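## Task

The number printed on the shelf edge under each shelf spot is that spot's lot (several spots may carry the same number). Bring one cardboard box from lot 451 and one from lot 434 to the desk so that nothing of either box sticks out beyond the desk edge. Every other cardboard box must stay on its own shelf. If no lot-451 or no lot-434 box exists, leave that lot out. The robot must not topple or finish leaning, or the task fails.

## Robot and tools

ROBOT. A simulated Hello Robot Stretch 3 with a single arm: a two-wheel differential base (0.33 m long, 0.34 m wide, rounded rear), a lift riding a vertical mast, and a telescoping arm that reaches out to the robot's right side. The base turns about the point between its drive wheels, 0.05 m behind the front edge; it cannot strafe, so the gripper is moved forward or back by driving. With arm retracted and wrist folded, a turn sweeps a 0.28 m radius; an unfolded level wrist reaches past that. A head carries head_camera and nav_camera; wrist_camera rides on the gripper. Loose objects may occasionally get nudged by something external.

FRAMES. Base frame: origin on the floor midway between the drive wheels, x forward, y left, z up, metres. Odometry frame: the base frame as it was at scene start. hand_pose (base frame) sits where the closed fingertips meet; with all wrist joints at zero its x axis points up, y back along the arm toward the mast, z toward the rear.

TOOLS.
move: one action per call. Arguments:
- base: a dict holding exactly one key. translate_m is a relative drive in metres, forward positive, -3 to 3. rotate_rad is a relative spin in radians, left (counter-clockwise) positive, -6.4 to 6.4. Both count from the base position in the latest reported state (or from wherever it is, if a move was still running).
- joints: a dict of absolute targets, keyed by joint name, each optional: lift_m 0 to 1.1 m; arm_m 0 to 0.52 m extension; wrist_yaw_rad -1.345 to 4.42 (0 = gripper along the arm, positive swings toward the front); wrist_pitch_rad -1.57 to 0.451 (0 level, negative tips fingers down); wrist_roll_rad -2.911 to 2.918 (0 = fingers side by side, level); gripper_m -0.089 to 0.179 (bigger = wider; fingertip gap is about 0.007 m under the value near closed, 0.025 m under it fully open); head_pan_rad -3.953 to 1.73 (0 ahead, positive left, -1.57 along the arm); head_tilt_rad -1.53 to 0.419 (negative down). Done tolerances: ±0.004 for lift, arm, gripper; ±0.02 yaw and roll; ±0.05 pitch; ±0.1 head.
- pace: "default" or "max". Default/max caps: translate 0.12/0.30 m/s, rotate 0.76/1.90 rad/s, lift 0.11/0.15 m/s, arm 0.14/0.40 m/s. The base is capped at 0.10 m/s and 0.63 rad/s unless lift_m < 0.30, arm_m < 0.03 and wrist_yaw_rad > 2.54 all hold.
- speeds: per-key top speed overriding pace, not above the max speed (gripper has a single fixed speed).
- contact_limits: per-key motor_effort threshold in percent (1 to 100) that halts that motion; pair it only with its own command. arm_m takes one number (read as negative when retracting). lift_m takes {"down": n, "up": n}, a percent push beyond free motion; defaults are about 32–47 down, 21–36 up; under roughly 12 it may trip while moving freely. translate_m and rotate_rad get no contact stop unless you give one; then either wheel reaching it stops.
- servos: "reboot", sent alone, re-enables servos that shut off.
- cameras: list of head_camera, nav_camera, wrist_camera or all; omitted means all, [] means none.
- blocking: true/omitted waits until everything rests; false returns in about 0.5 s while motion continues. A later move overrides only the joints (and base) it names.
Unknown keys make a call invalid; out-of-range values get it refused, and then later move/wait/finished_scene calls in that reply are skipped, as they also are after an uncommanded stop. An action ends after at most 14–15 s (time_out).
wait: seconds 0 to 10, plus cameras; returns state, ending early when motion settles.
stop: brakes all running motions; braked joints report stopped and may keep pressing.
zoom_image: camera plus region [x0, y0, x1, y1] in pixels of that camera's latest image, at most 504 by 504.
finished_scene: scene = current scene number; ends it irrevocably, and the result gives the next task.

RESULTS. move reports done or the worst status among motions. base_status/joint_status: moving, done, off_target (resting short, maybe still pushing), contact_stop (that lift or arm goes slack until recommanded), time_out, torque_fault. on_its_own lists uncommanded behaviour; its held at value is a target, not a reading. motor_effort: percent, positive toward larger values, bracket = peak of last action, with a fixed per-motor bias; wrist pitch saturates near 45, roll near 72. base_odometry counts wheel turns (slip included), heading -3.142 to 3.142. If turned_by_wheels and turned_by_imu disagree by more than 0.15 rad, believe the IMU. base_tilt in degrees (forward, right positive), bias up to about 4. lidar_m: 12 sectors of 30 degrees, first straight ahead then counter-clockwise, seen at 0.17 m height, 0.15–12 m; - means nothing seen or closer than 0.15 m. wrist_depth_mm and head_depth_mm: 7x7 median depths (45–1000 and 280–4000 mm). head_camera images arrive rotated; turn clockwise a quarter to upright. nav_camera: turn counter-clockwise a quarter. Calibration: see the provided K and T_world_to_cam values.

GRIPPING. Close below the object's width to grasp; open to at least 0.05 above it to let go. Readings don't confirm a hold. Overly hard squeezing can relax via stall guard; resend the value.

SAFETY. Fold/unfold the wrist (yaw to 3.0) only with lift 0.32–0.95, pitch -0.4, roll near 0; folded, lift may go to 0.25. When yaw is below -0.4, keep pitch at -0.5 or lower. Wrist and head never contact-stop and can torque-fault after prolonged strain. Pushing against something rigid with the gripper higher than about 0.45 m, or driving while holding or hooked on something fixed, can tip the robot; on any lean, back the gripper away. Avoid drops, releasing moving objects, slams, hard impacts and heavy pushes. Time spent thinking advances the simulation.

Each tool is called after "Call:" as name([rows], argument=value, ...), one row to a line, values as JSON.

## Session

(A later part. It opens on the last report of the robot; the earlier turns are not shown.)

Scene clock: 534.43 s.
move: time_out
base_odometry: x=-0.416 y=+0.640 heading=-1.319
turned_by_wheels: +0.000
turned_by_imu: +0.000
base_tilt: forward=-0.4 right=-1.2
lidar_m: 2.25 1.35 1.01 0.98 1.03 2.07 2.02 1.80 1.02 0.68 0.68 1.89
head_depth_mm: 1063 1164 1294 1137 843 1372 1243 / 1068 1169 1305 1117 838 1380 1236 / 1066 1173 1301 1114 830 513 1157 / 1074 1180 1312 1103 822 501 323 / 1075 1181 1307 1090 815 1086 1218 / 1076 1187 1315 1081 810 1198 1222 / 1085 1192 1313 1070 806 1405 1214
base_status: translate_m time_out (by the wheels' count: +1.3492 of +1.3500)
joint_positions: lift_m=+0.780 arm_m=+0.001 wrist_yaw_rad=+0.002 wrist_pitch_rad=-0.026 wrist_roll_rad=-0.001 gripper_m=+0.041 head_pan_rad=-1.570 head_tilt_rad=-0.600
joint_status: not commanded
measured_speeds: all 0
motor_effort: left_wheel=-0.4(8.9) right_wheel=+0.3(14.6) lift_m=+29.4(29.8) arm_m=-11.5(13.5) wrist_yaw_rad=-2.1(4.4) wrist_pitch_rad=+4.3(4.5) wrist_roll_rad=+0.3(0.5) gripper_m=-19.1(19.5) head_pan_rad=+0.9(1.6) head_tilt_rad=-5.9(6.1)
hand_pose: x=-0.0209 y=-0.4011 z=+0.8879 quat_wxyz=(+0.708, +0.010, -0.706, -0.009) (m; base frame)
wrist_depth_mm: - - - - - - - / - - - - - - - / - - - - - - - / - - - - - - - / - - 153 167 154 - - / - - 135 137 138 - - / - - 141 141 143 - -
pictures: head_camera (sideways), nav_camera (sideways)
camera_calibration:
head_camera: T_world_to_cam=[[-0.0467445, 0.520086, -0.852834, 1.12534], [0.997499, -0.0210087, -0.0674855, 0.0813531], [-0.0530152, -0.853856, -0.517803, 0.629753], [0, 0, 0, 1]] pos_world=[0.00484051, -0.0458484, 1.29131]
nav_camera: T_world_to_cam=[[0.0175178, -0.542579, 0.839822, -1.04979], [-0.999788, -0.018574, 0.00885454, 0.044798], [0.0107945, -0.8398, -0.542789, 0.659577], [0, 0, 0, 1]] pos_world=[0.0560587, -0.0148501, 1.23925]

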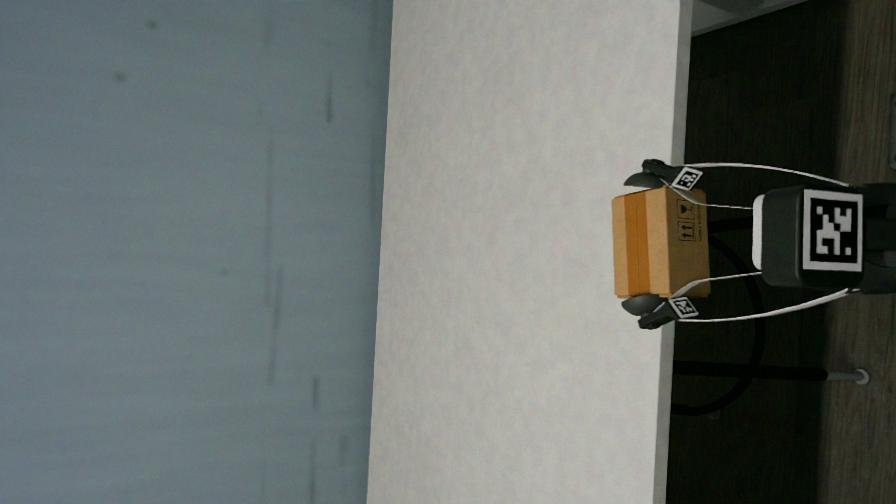

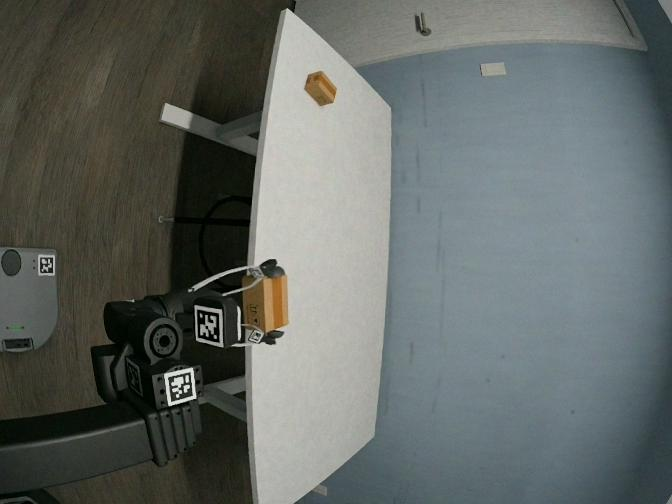

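Call:
move(joints={"arm_m":0.29}, cameras=[])

Call:
move(joints={"lift_m":0.685}, cameras=[])

Call:
move(joints={"lift_m":0.63}, speeds={"lift_m":0.025}, contact_limits={"lift_m":{"down":13}}, cameras=["head_camera","wrist_camera"])

Scene clock: 545.47 s.
move: done
base_odometry: x=-0.416 y=+0.640 heading=-1.319
turned_by_wheels: +0.000
turned_by_imu: +0.000
base_tilt: forward=-0.3 right=-1.1
lidar_m: 2.25 1.35 1.01 0.98 1.03 2.07 2.02 1.80 1.03 0.68 0.68 1.89
head_depth_mm: 1067 1163 1289 1134 845 712 302 / 1064 1169 1291 1121 452 352 1180 / 1069 1180 1300 1115 481 1399 1232 / 1077 1179 1312 775 510 1353 1228 / 1076 1181 1304 1092 817 1386 1225 / 1077 1181 1320 1082 812 1197 1214 / 1083 1192 1313 1071 806 1400 1211
base_status: not commanded
joint_positions: lift_m=+0.780 arm_m=+0.290 wrist_yaw_rad=+0.002 wrist_pitch_rad=-0.026 wrist_roll_rad=-0.001 gripper_m=+0.041 head_pan_rad=-1.570 head_tilt_rad=-0.600
joint_status: all done
measured_speeds: all 0
motor_effort: left_wheel=-0.8(0.9) right_wheel=-0.4(0.9) lift_m=+30.3(30.6) arm_m=+12.8(15.3) wrist_yaw_rad=-2.1(3.9) wrist_pitch_rad=+4.3(4.5) wrist_roll_rad=+0.3(0.5) gripper_m=-19.1(19.6) head_pan_rad=+0.2(1.3) head_tilt_rad=-4.2(5.6)
hand_pose: x=-0.0209 y=-0.6905 z=+0.8879 quat_wxyz=(+0.708, +0.010, -0.706, -0.009) (m; base frame)
wrist_depth_mm: - - - - - - - / - - - - - - - / - - - - - - - / - - - - - - - / - - 154 167 153 - - / - - 135 137 138 - - / - - 140 141 143 - -
pictures: none
No camera images: "cameras" was empty.

Scene clock: 547.17 s.
move: done
base_odometry: x=-0.416 y=+0.640 heading=-1.319
turned_by_wheels: +0.000
turned_by_imu: +0.000
base_tilt: forward=-0.3 right=-1.2
lidar_m: 2.26 1.35 1.01 0.98 1.03 2.07 2.02 1.80 1.03 0.68 0.68 1.90
head_depth_mm: 1064 1171 1294 1136 840 1373 1243 / 1066 1171 1297 1121 832 474 385 / 1067 1168 1299 1109 773 536 1209 / 1066 1177 1308 1099 620 718 1228 / 1075 1184 1305 1088 814 1392 1221 / 1083 1186 1317 1081 813 1200 1211 / 1082 1187 1313 1066 806 1397 1211
base_status: not commanded
joint_positions: lift_m=+0.685 arm_m=+0.290 wrist_yaw_rad=+0.002 wrist_pitch_rad=-0.026 wrist_roll_rad=-0.001 gripper_m=+0.041 head_pan_rad=-1.570 head_tilt_rad=-0.600
joint_status: all done
measured_speeds: all 0
motor_effort: left_wheel=-0.3(1.0) right_wheel=-0.3(0.8) lift_m=+23.8(28.0) arm_m=+9.7(13.0) wrist_yaw_rad=-1.0(3.5) wrist_pitch_rad=+4.4(4.5) wrist_roll_rad=+0.2(0.5) gripper_m=-19.0(19.5) head_pan_rad=+0.6(0.9) head_tilt_rad=-4.2(5.7)
hand_pose: x=-0.0209 y=-0.6905 z=+0.7929 quat_wxyz=(+0.708, +0.010, -0.706, -0.009) (m; base frame)
wrist_depth_mm: - - - - - - - / - - - - - - - / - - - - - - - / - - - - - - - / - - 153 167 153 - - / - - 135 137 138 - - / - - 141 141 143 - -
pictures: none
No camera images: "cameras" was empty.

Scene clock: 549.97 s.
move: contact_stop
base_odometry: x=-0.416 y=+0.640 heading=-1.319
turned_by_wheels: +0.000
turned_by_imu: +0.000
base_tilt: forward=-0.3 right=-1.2
lidar_m: 2.25 1.35 1.01 0.98 1.02 2.08 2.02 1.80 1.03 0.68 0.68 1.89
head_depth_mm: 1067 1171 1290 1138 844 1367 1242 / 1065 1177 1299 1123 836 712 413 / 1071 1172 1295 1109 827 546 1208 / 1071 1183 1303 1097 793 574 1230 / 1074 1177 1310 1092 813 1386 1225 / 1079 1190 1319 1077 812 1193 1213 / 1084 1187 1315 1067 809 1405 1215
base_status: not commanded
joint_positions: lift_m=+0.650 arm_m=+0.290 wrist_yaw_rad=+0.002 wrist_pitch_rad=+0.010 wrist_roll_rad=+0.000 gripper_m=+0.041 head_pan_rad=-1.570 head_tilt_rad=-0.600
joint_status: lift_m contact_stop (moved -0.035 of -0.055)
measured_speeds: translate_m=+0.000 rotate_rad=+0.000 lift_m=+0.001 arm_m=+0.000 wrist_yaw_rad=+0.000 wrist_pitch_rad=-0.024 wrist_roll_rad=+0.000 head_pan_rad=+0.000 head_tilt_rad=+0.000
on_its_own: lift_m is slack since a contact_stop (your +0.630 is given up)
motor_effort: left_wheel=-0.6(0.8) right_wheel=+0.1(0.8) lift_m=+25.8(26.7) arm_m=+5.4(10.1) wrist_yaw_rad=-2.1(3.7) wrist_pitch_rad=-2.1(9.6) wrist_roll_rad=+0.0(0.9) gripper_m=-18.8(19.4) head_pan_rad=+0.1(1.0) head_tilt_rad=-4.5(5.2)
contact_limits: lift_m down 13 (down: maximum 72; up: maximum 65)
hand_pose: x=-0.0208 y=-0.6914 z=+0.7668 quat_wxyz=(+0.708, -0.002, -0.707, +0.004) (m; base frame)
wrist_depth_mm: - - - - - - - / - - - - - - - / - - - - - - - / - - - - - - - / - - 153 168 153 - - / - - 135 137 137 - - / - - 140 141 143 - -
pictures: head_camera (sideways), wrist_camera
camera_calibration:
head_camera: T_world_to_cam=[[-0.046741, 0.520158, -0.85279, 1.12529], [0.997499, -0.021003, -0.0674832, 0.0813503], [-0.053013, -0.853812, -0.517875, 0.629848], [0, 0, 0, 1]] pos_world=[0.00484053, -0.045848, 1.29131]
wrist_camera: T_world_to_cam=[[-0.998885, -0.0465989, -0.00763119, -0.0405286], [-0.00140121, 0.190791, -0.98163, 0.917093], [0.0471988, -0.980524, -0.190644, -0.364603], [0, 0, 0, 1]] pos_world=[-0.0219895, -0.534363, 0.830428]

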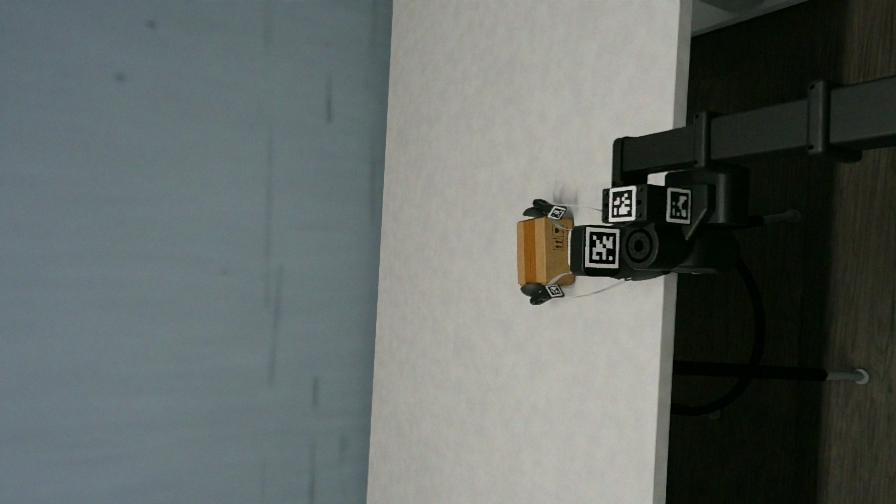

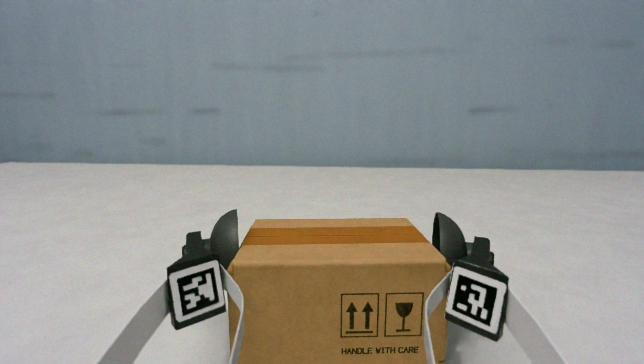

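Call:
move(joints={"gripper_m":0.179}, cameras=[])

Call:
move(joints={"lift_m":0.66}, cameras=[])

Call:
move(joints={"arm_m":0.0}, pace="max", cameras=["head_camera","nav_camera"])

Scene clock: 558.97 s.
move: done
base_odometry: x=-0.416 y=+0.640 heading=-1.319
turned_by_wheels: +0.000
turned_by_imu: +0.000
base_tilt: forward=-0.3 right=-1.1
lidar_m: 2.25 1.35 1.01 0.98 1.02 2.08 2.02 1.80 1.03 0.68 0.68 1.89
head_depth_mm: 1063 1171 1297 1133 842 1378 1244 / 1067 1167 1302 1115 837 709 412 / 1069 1177 1301 1117 802 546 1204 / 1073 1181 1304 1099 798 572 1223 / 1076 1183 1305 1095 790 1379 1218 / 1074 1182 1315 1083 811 1195 1213 / 1083 1184 1316 1065 803 1401 1213
base_status: not commanded
joint_positions: lift_m=+0.650 arm_m=+0.290 wrist_yaw_rad=+0.002 wrist_pitch_rad=+0.004 wrist_roll_rad=+0.000 gripper_m=+0.179 head_pan_rad=-1.570 head_tilt_rad=-0.600
joint_status: all done
measured_speeds: all 0
on_its_own: lift_m is slack since a contact_stop (your +0.630 is given up)
motor_effort: left_wheel=+0.1(1.0) right_wheel=-0.2(0.6) lift_m=+27.4(27.5) arm_m=-3.4(3.4) wrist_yaw_rad=-2.3(3.8) wrist_pitch_rad=-1.2(1.2) wrist_roll_rad=+0.0(0.3) gripper_m=+0.3(82.1) head_pan_rad=-0.1(0.8) head_tilt_rad=-3.5(4.6)
contact_limits: lift_m down 13 (down: maximum 72; up: maximum 65)
hand_pose: x=-0.0209 y=-0.6913 z=+0.7659 quat_wxyz=(+0.707, +0.000, -0.707, +0.002) (m; base frame)
wrist_depth_mm: - - - - - - - / - - - - - - - / - - - - - - - / - - - - - - - / - 142 - 161 161 - - / - 126 135 136 137 - - / - - 138 139 141 - 105
pictures: none
No camera images: "cameras" was empty.

Scene clock: 559.70 s.
move: done
base_odometry: x=-0.416 y=+0.640 heading=-1.319
turned_by_wheels: +0.000
turned_by_imu: +0.000
base_tilt: forward=-0.4 right=-1.2
lidar_m: 2.25 1.35 1.01 0.98 1.03 2.08 2.02 1.80 1.03 0.68 0.68 1.88
head_depth_mm: 1061 1167 1285 1140 842 1374 1247 / 1065 1170 1300 1120 834 709 401 / 1071 1179 1302 1110 798 539 1202 / 1078 1178 1303 1100 797 572 1232 / 1076 1188 1313 1086 799 1392 1223 / 1080 1182 1314 1079 810 1197 1213 / 1080 1191 1314 1072 807 1396 1210
base_status: not commanded
joint_positions: lift_m=+0.660 arm_m=+0.290 wrist_yaw_rad=+0.002 wrist_pitch_rad=-0.015 wrist_roll_rad=+0.000 gripper_m=+0.179 head_pan_rad=-1.570 head_tilt_rad=-0.600
joint_status: all done
measured_speeds: all 0
motor_effort: left_wheel=+0.0(0.6) right_wheel=+0.2(0.5) lift_m=+31.2(31.7) arm_m=-4.2(4.7) wrist_yaw_rad=-3.2(3.8) wrist_pitch_rad=+2.2(2.3) wrist_roll_rad=-0.2(0.4) gripper_m=+0.9(1.3) head_pan_rad=+0.1(0.8) head_tilt_rad=-4.0(4.3)
hand_pose: x=-0.0209 y=-0.6908 z=+0.7709 quat_wxyz=(+0.707, +0.006, -0.707, -0.005) (m; base frame)
wrist_depth_mm: - - - - - - - / - - - - - - - / - - - - - - - / - - - - - - - / - 143 - 172 - - - / - 126 136 140 138 - - / - - 139 141 142 - 105
pictures: none
No camera images: "cameras" was empty.

Scene clock: 561.70 s.
move: done
base_odometry: x=-0.416 y=+0.640 heading=-1.319
turned_by_wheels: +0.000
turned_by_imu: +0.000
base_tilt: forward=-0.3 right=-1.1
lidar_m: 2.25 1.35 1.01 0.98 1.03 2.08 2.02 1.80 1.03 0.68 0.68 1.88
head_depth_mm: 1065 1164 1294 1130 842 1380 1254 / 1069 1166 1296 1122 836 1371 1247 / 1069 1173 1297 1114 827 1396 1226 / 1076 1174 1310 1102 805 1356 1230 / 1079 1175 1311 1093 818 1382 1194 / 1076 1189 1315 1083 812 1199 1215 / 1083 1184 1323 1071 807 1415 1207
base_status: not commanded
joint_positions: lift_m=+0.660 arm_m=+0.001 wrist_yaw_rad=+0.002 wrist_pitch_rad=-0.016 wrist_roll_rad=+0.000 gripper_m=+0.179 head_pan_rad=-1.570 head_tilt_rad=-0.600
joint_status: all done
measured_speeds: all 0
motor_effort: left_wheel=-0.6(0.9) right_wheel=+0.0(1.0) lift_m=+25.0(31.3) arm_m=-13.4(14.4) wrist_yaw_rad=-1.5(3.9) wrist_pitch_rad=+2.6(2.6) wrist_roll_rad=+0.0(0.3) gripper_m=+0.4(0.9) head_pan_rad=-0.4(0.7) head_tilt_rad=-3.1(4.2)
hand_pose: x=-0.0209 y=-0.4014 z=+0.7704 quat_wxyz=(+0.707, +0.007, -0.707, -0.005) (m; base frame)
wrist_depth_mm: - - - - - - - / - - - - - - - / - - - - - - - / - - - 425 - - - / - 142 - - - - - / 123 140 - - - - - / - - - - - - 105
pictures: head_camera (sideways), nav_camera (sideways)
camera_calibration:
head_camera: T_world_to_cam=[[-0.046741, 0.520158, -0.85279, 1.12529], [0.997499, -0.021003, -0.0674832, 0.0813503], [-0.053013, -0.853812, -0.517875, 0.629848], [0, 0, 0, 1]] pos_world=[0.00484053, -0.045848, 1.29131]
nav_camera: T_world_to_cam=[[0.0175174, -0.542695, 0.839747, -1.0497], [-0.999788, -0.0185749, 0.0088517, 0.0448015], [0.0107945, -0.839725, -0.542905, 0.659722], [0, 0, 0, 1]] pos_world=[0.0560587, -0.0148496, 1.23925]

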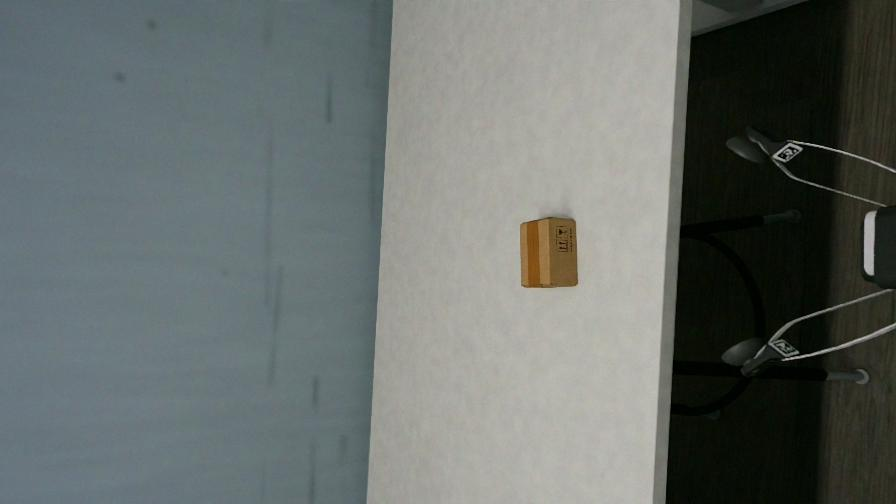

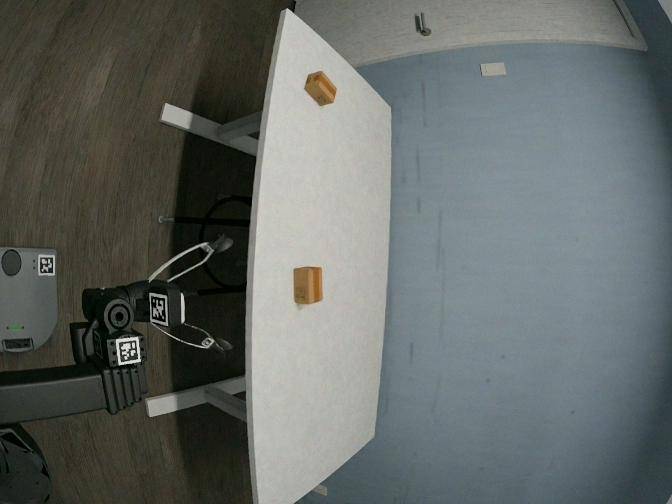

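Call:
finished_scene(scene=2)

The scene is finished: the task was done.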